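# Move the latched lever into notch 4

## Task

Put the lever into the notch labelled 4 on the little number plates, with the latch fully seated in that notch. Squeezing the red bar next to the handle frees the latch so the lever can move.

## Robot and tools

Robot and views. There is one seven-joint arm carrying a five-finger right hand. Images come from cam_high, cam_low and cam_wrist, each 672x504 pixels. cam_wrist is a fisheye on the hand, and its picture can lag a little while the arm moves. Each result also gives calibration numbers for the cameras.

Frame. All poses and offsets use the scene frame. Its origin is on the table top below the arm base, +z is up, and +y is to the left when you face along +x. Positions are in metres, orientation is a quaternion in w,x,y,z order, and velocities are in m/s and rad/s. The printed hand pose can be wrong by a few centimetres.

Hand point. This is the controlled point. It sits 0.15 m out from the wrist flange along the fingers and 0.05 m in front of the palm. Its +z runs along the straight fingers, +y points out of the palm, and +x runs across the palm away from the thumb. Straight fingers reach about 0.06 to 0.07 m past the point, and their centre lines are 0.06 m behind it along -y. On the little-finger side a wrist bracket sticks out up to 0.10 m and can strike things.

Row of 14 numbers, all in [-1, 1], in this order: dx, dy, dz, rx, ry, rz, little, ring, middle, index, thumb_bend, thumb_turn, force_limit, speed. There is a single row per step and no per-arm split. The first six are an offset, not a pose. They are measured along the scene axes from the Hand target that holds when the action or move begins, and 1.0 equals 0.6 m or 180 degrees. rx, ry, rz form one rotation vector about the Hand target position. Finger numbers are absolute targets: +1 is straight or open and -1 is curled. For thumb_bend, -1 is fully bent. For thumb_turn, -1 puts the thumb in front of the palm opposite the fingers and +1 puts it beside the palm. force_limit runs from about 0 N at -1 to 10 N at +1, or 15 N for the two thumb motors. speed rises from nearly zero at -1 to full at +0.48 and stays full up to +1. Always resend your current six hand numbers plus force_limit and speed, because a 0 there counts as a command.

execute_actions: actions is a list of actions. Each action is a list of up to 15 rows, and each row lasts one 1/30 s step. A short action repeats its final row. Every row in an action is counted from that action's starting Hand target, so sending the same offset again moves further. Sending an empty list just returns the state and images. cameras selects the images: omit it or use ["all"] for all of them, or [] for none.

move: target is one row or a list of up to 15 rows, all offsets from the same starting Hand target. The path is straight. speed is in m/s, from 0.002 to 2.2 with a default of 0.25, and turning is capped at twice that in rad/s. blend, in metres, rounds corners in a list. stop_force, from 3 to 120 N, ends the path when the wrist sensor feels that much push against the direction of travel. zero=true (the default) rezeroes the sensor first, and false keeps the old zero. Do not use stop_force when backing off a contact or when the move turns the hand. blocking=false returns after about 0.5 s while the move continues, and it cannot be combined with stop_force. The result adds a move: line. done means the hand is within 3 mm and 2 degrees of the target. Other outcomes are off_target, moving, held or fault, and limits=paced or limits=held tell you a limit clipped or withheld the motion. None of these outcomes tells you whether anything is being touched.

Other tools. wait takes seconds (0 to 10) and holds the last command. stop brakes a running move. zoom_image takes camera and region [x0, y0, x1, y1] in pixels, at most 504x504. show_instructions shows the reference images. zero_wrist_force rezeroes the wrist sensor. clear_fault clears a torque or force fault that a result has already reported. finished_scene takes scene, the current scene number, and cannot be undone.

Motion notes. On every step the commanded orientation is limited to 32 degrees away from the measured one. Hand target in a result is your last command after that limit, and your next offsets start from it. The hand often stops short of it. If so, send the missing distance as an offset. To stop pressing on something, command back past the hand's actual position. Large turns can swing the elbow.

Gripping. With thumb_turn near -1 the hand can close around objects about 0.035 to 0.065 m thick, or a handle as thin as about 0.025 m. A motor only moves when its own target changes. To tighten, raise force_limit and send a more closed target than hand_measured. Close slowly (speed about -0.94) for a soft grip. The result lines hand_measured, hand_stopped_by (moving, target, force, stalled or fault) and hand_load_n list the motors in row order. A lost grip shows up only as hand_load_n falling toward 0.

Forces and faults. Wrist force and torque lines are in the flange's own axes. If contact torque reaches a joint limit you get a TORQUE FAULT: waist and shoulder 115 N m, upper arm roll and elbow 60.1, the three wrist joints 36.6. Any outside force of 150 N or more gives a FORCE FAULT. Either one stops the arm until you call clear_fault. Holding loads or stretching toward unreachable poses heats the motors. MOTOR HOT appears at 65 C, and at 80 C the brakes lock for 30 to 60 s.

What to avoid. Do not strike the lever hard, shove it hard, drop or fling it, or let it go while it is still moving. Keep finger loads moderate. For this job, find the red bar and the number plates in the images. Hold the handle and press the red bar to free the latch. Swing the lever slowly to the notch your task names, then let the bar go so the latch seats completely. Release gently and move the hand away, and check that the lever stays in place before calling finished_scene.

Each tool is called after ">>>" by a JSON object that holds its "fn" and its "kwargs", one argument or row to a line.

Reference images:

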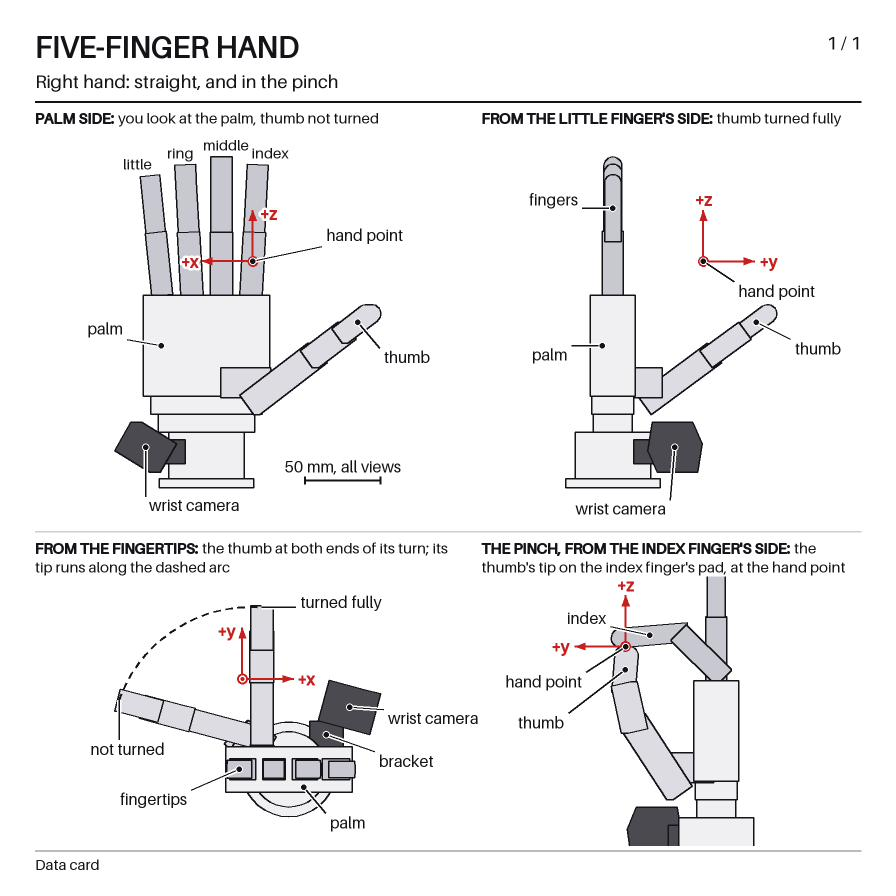

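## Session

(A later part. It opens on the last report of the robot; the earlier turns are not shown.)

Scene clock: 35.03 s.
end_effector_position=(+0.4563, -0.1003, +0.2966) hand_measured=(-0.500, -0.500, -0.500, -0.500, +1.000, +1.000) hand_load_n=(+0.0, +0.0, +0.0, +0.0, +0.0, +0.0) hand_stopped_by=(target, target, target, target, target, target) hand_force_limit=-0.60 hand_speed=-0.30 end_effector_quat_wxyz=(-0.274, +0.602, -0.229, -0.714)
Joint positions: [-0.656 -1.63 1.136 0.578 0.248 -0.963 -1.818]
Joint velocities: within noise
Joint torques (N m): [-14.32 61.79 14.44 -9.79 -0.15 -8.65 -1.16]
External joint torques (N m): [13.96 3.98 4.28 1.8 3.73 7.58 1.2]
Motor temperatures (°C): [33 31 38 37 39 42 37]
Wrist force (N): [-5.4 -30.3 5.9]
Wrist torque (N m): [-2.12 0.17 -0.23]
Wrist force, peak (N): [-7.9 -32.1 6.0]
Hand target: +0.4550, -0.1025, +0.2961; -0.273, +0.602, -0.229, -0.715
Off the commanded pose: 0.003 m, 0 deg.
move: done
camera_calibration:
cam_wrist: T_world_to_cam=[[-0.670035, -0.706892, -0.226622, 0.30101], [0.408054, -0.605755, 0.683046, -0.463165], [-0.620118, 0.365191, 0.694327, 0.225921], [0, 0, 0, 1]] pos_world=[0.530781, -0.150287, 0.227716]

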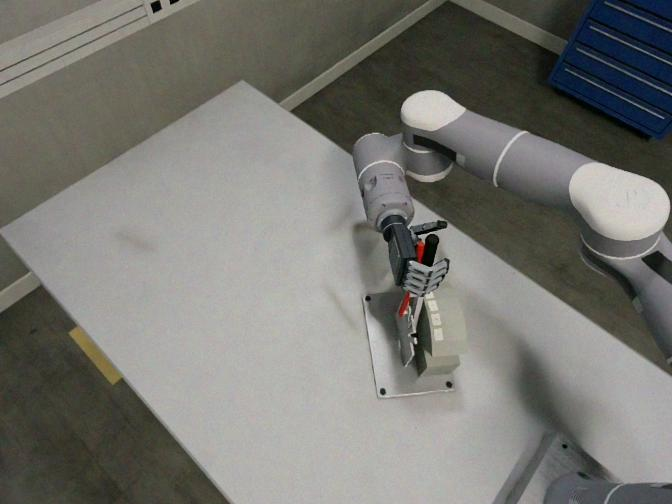

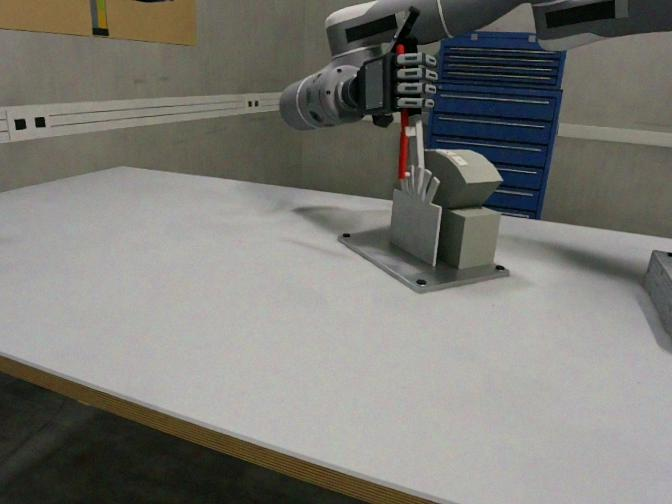

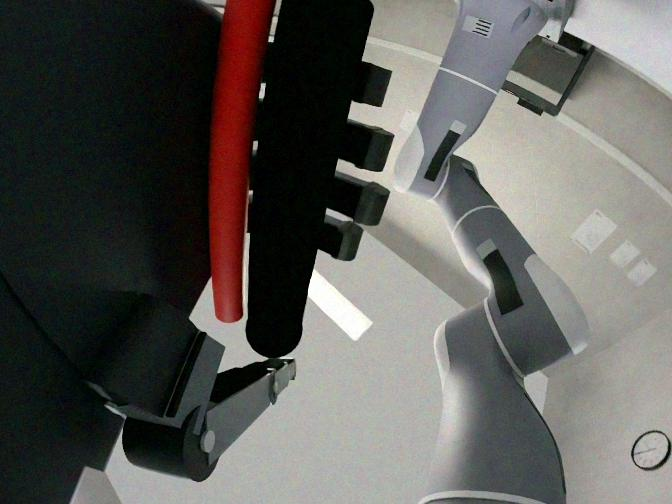

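>>> {"fn": "move", "kwargs": {
  "target": [0.026,0.004,-0.003,0,0,0,-0.5,-0.5,-0.5,-0.5,1,1,-0.6,-0.3],
  "speed": 0.04,
  "cameras": []
}}

>>> {"fn": "move", "kwargs": {
  "target": [0.037,-0.033,-0.012,0.011,0.012,0,-0.5,-0.5,-0.5,-0.5,1,1,-0.6,-0.3],
  "speed": 0.03,
  "stop_force": 15
}}

>>> {"fn": "zoom_image", "kwargs": {
  "camera": "cam_low",
  "region": [370, 30, 480, 220]
}}

>>> {"fn": "zoom_image", "kwargs": {
  "camera": "cam_high",
  "region": [380, 250, 480, 350]
}}

Scene clock: 38.93 s.
end_effector_position=(+0.4700, -0.1006, +0.2941) hand_measured=(-0.498, -0.500, -0.500, -0.500, +1.000, +1.000) hand_load_n=(+10.0, +0.0, +0.0, +0.0, +0.0, +0.0) hand_stopped_by=(target, target, target, target, target, target) hand_force_limit=-0.60 hand_speed=-0.30 end_effector_quat_wxyz=(-0.272, +0.602, -0.229, -0.715)
Joint positions: [-0.601 -1.659 1.15 0.468 0.256 -1.013 -1.792]
Joint velocities: within noise
Joint torques (N m): [2.72 66.57 18.39 -10.37 5.36 2.55 -0.57]
External joint torques (N m): [-3.11 0.61 -1.84 2.32 -1.7 -3.58 0.61]
Motor temperatures (°C): [33 31 38 37 39 42 37]
Wrist force (N): [-2.4 12.6 13.2]
Wrist torque (N m): [-0.22 -0.58 0.70]
Wrist force, peak (N): [-6.3 -30.6 6.1]
Hand target: +0.4706, -0.1001, +0.2943; -0.273, +0.602, -0.229, -0.715
Off the commanded pose: 0.001 m, 0 deg.
move: done
No camera images: "cameras" was empty.

Scene clock: 40.47 s.
end_effector_position=(+0.4895, -0.1167, +0.2880) hand_measured=(-0.482, -0.500, -0.500, -0.500, +1.000, +1.000) hand_load_n=(+21.5, +3.5, +0.0, +0.0, +0.0, +0.0) hand_stopped_by=(target, target, target, target, target, target) hand_force_limit=-0.60 hand_speed=-0.30 end_effector_quat_wxyz=(+0.278, -0.586, +0.222, +0.728)
Joint positions: [-0.467 -1.771 1.232 0.12 0.318 -1.204 -1.662]
Joint velocities: within noise
Joint torques (N m): [-6.85 67.62 7.58 -13.03 2.95 0.84 -0.62]
External joint torques (N m): [6.46 1.79 1.35 5.88 1.14 -1.81 0.66]
Motor temperatures (°C): [33 31 38 37 39 42 37]
Wrist force (N): [-6.6 1.0 33.5]
Wrist torque (N m): [-0.60 -1.78 0.15]
Wrist force, peak (N): [-9.9 0.6 35.0]
Hand target: +0.4896, -0.1175, +0.2877; +0.279, -0.586, +0.224, +0.727 (not the last commanded pose)
Off the commanded pose: 0.005 m, 0 deg.
move: contact
camera_calibration:
cam_wrist: T_world_to_cam=[[-0.675805, -0.702058, -0.224505, 0.312477], [0.432324, -0.624241, 0.650707, -0.485494], [-0.596979, 0.342692, 0.725382, 0.23567], [0, 0, 0, 1]] pos_world=[0.561754, -0.16445, 0.215116]

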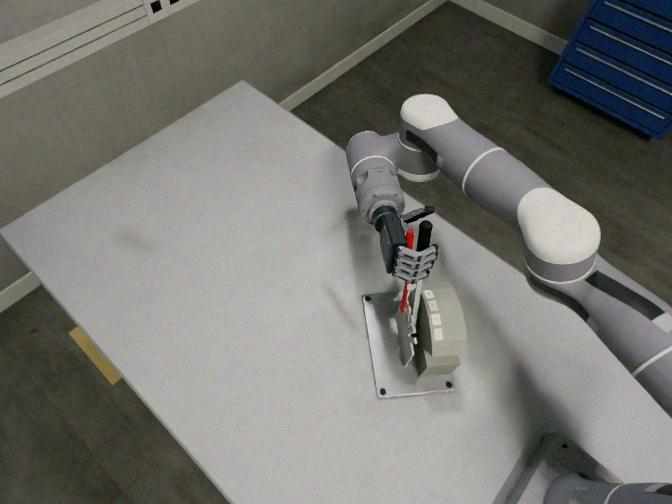

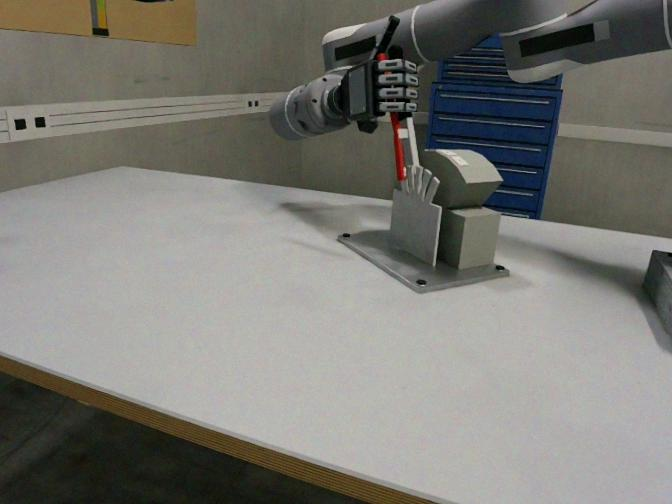

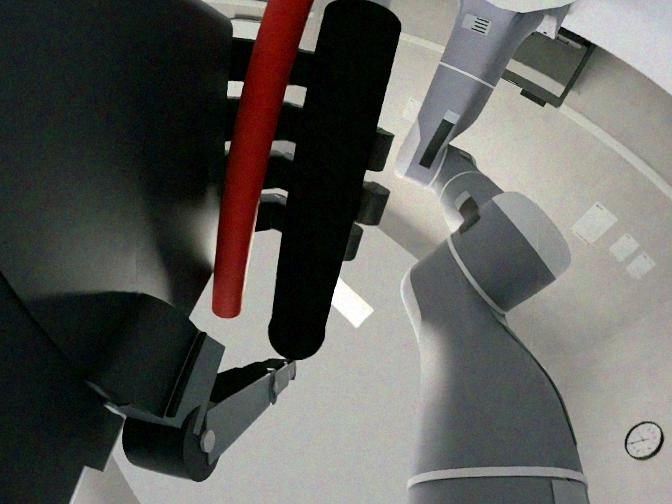

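Scaled by 2.653.

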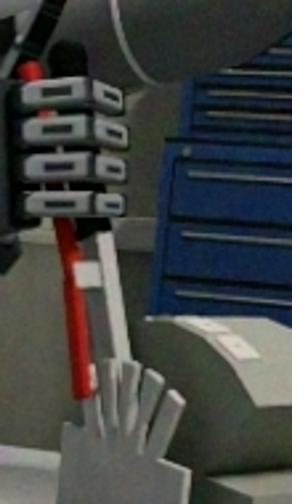

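Scaled by 5.040.

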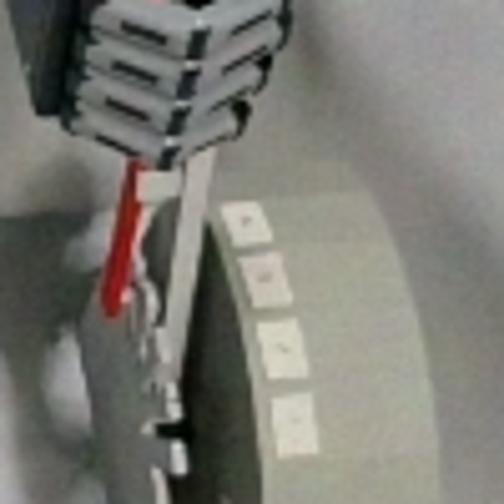

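>>> {"fn": "move", "kwargs": {
  "target": [
    [-0.02,0.018,0.0,0,0,0,-0.5,-0.5,-0.5,-0.5,1,1,-0.6,-0.3]
  ],
  "speed": 0.05
}}

>>> {"fn": "zoom_image", "kwargs": {
  "camera": "cam_low",
  "region": [370, 30, 480, 220]
}}

>>> {"fn": "zoom_image", "kwargs": {
  "camera": "cam_high",
  "region": [380, 250, 480, 350]
}}

Scene clock: 42.37 s.
end_effector_position=(+0.4785, -0.1058, +0.2887) hand_measured=(-0.484, -0.500, -0.500, -0.500, +1.000, +1.000) hand_load_n=(+0.0, +0.0, +0.0, +0.0, +1.5, +1.5) hand_stopped_by=(target, target, target, target, target, target) hand_force_limit=-0.60 hand_speed=-0.30 end_effector_quat_wxyz=(+0.280, -0.586, +0.224, +0.727)
Joint positions: [-0.56 -1.717 1.174 0.347 0.297 -1.08 -1.735]
Joint velocities: within noise
Joint torques (N m): [-6.38 59.27 10.19 -5.44 0.61 -5.53 -1.86]
External joint torques (N m): [5.98 8.84 3.93 -2.1 3.31 4.45 1.89]
Motor temperatures (°C): [33 31 38 37 39 42 37]
Wrist force (N): [-15.9 -18.0 -5.8]
Wrist torque (N m): [-1.01 0.44 0.10]
Wrist force, peak (N): [-7.6 1.0 33.7]
Hand target: +0.4776, -0.1067, +0.2877; +0.279, -0.586, +0.224, +0.727
Off the commanded pose: 0.002 m, 0 deg.
move: done
camera_calibration:
cam_wrist: T_world_to_cam=[[-0.679247, -0.698657, -0.224729, 0.314945], [0.428104, -0.6259, 0.651902, -0.472966], [-0.596114, 0.346595, 0.724238, 0.225188], [0, 0, 0, 1]] pos_world=[0.550642, -0.15404, 0.216016]

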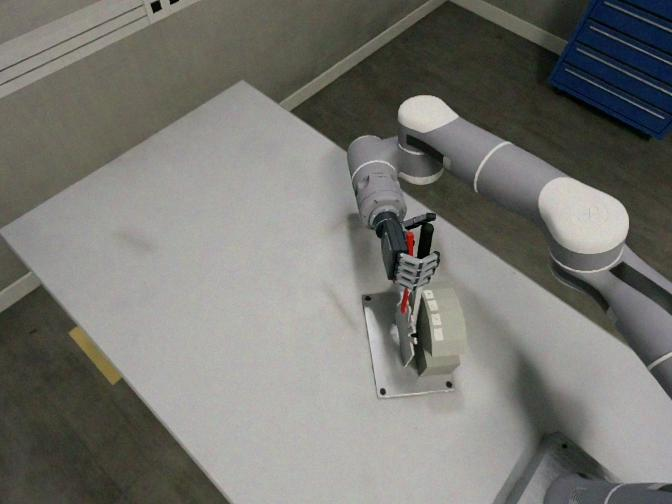

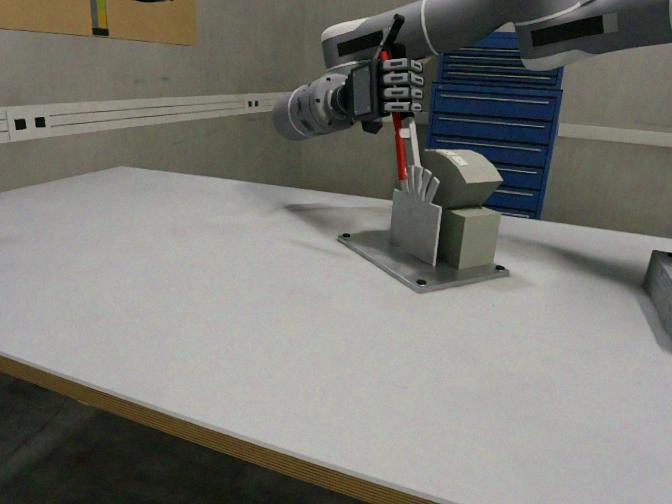

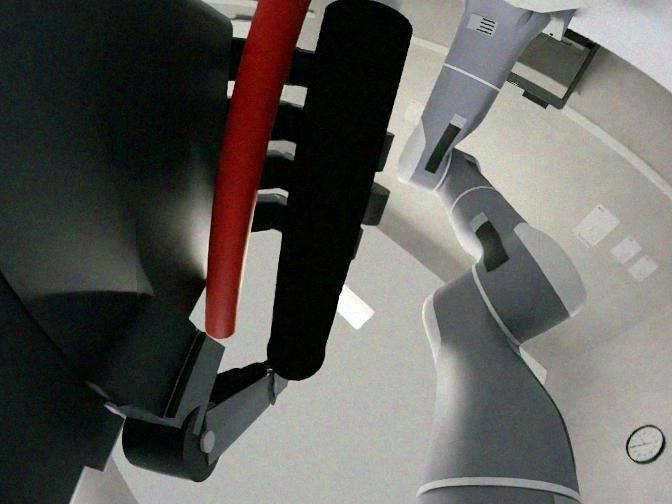

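Scaled by 2.653.

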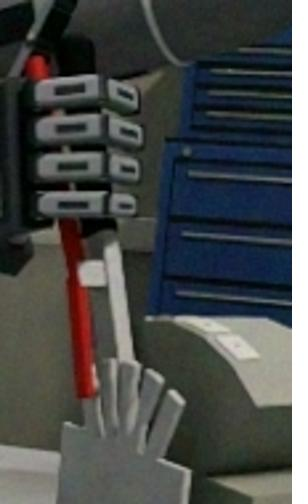

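Scaled by 5.040.

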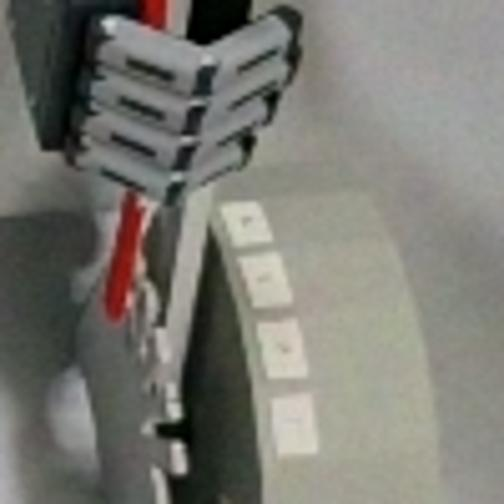

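>>> {"fn": "move", "kwargs": {
  "target": [0.01,0.01,0,0,0,0,1,1,1,1,1,1,-0.6,-0.3],
  "speed": 0.03
}}

>>> {"fn": "move", "kwargs": {
  "target": [0.08,0.09,0,0,0,0,1,1,1,1,1,1,-0.6,-0.3],
  "speed": 0.12
}}

>>> {"fn": "zoom_image", "kwargs": {
  "camera": "cam_low",
  "region": [370, 30, 480, 220]
}}

>>> {"fn": "zoom_image", "kwargs": {
  "camera": "cam_high",
  "region": [380, 220, 480, 350]
}}

Scene clock: 44.40 s.
end_effector_position=(+0.4837, -0.1006, +0.2877) hand_measured=(+1.000, +1.000, +1.000, +1.000, +1.000, +1.000) hand_load_n=(+0.0, +0.0, +0.0, +0.0, +0.0, +0.0) hand_stopped_by=(target, target, target, target, target, target) hand_force_limit=-0.60 hand_speed=-0.30 end_effector_quat_wxyz=(+0.279, -0.586, +0.224, +0.727)
Joint positions: [-0.537 -1.725 1.181 0.316 0.301 -1.087 -1.726]
Joint velocities: within noise
Joint torques (N m): [-0.12 66.82 13.89 -7.47 4.43 -1.45 -0.08]
External joint torques (N m): [-0.29 1.5 -0.42 -0.05 -0.47 0.37 0.1]
Motor temperatures (°C): [33 31 38 37 39 42 37]
Wrist force (N): [-1.8 0.3 1.9]
Wrist torque (N m): [-0.25 0.09 -0.05]
Wrist force, peak (N): [-16.8 -18.1 -5.9]
Hand target: +0.4836, -0.1007, +0.2877; +0.279, -0.586, +0.224, +0.727
Off the commanded pose: 0.000 m, 0 deg.
move: done
camera_calibration:
cam_wrist: T_world_to_cam=[[-0.678332, -0.699964, -0.223419, 0.320906], [0.429854, -0.624659, 0.65194, -0.471982], [-0.595896, 0.346194, 0.724609, 0.226856], [0, 0, 0, 1]] pos_world=[0.555747, -0.148741, 0.215019]

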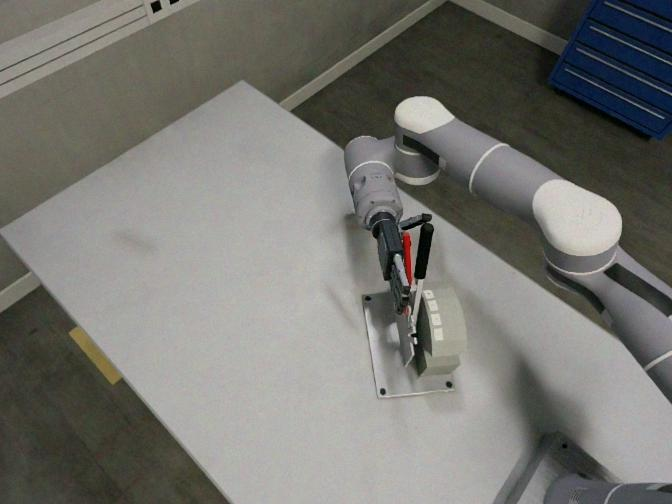

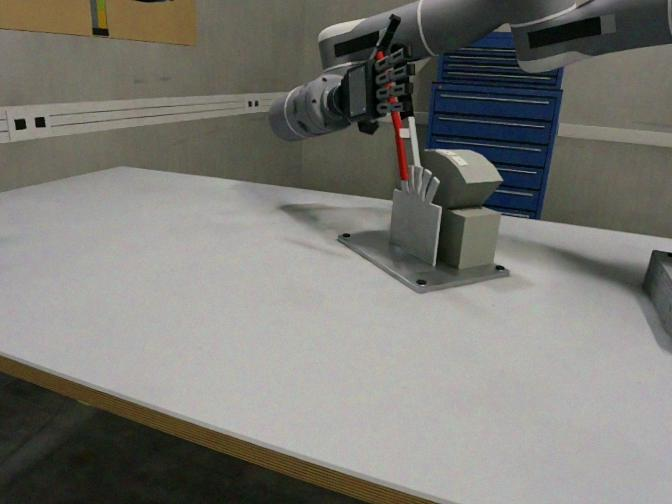

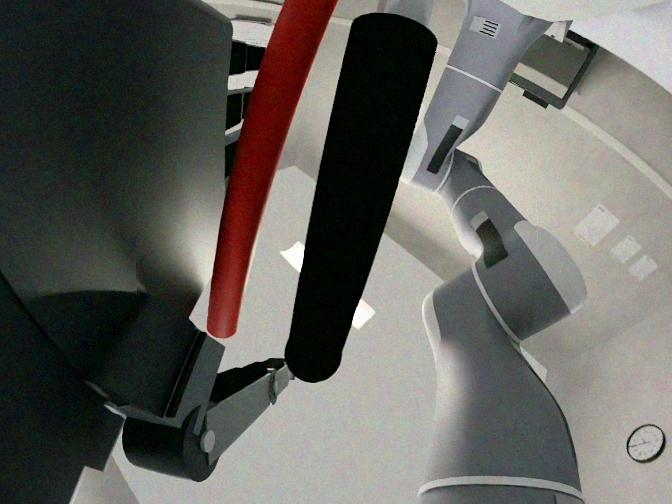

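Scene clock: 45.60 s.
end_effector_position=(+0.5305, -0.0461, +0.2881) hand_measured=(+1.000, +1.000, +1.000, +1.000, +1.000, +1.000) hand_load_n=(+0.0, +0.0, +0.0, +0.0, +0.0, +0.0) hand_stopped_by=(target, target, target, target, target, target) hand_force_limit=-0.60 hand_speed=-0.30 end_effector_quat_wxyz=(+0.282, -0.584, +0.229, +0.726)
Joint positions: [-0.253 -1.821 1.291 -0.134 0.383 -1.219 -1.58]
Joint velocities: within noise
Joint torques (N m): [-0.08 68.24 3.3 -7.2 5.07 -1.2 -0.05]
External joint torques (N m): [-0.41 1.82 -0.37 0.01 -0.68 0.37 0.07]
Motor temperatures (°C): [33 32 38 37 39 42 37]
Wrist force (N): [-2.1 0.3 2.0]
Wrist torque (N m): [-0.25 0.14 -0.08]
Wrist force, peak (N): [-2.0 -0.5 2.2]
Hand target: +0.5316, -0.0467, +0.2877; +0.279, -0.586, +0.224, +0.727
Off the commanded pose: 0.001 m, 1 deg.
move: done
camera_calibration:
cam_wrist: T_world_to_cam=[[-0.687697, -0.691732, -0.220407, 0.395423], [0.422805, -0.628393, 0.652961, -0.455016], [-0.590176, 0.35585, 0.724612, 0.233001], [0, 0, 0, 1]] pos_world=[0.601827, -0.0953153, 0.215426]

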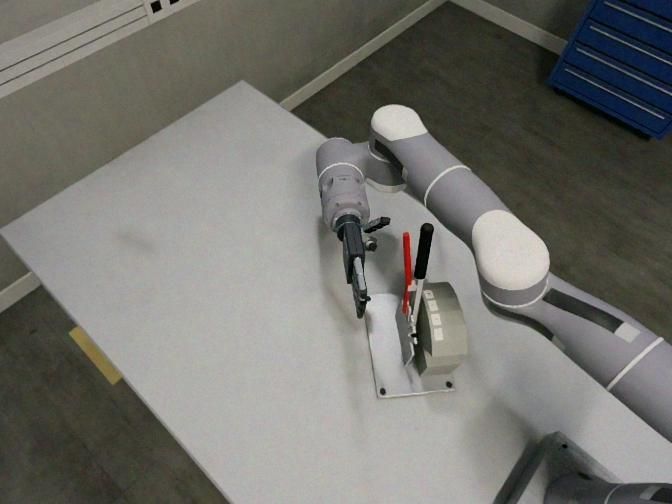

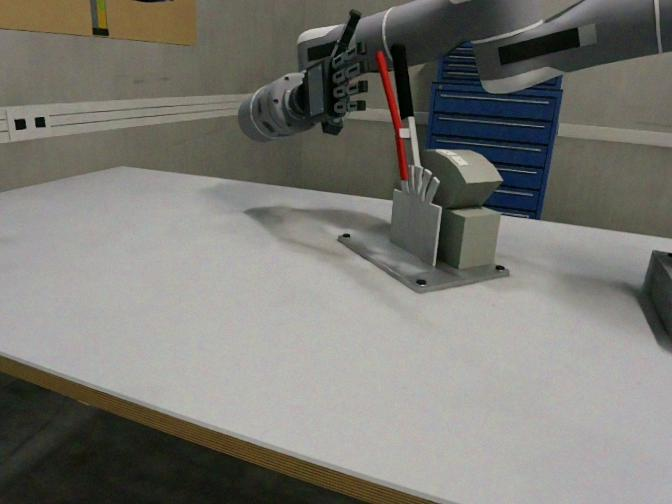

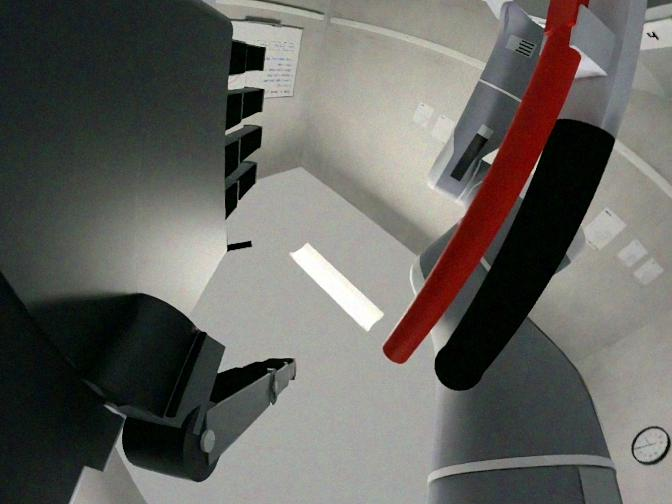

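Scaled by 2.653.

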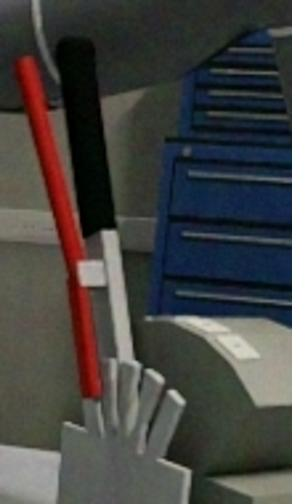

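Scaled by 3.877.

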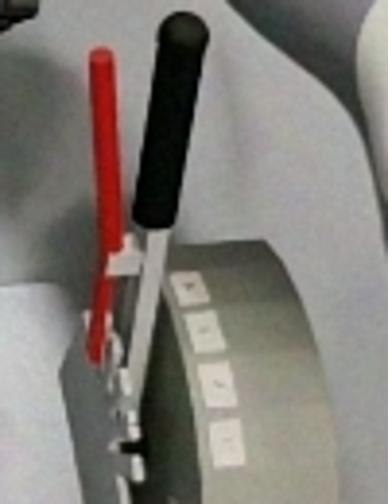

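>>> {"fn": "finished_scene", "kwargs": {
  "scene": 1
}}

The scene is finished: the task was done.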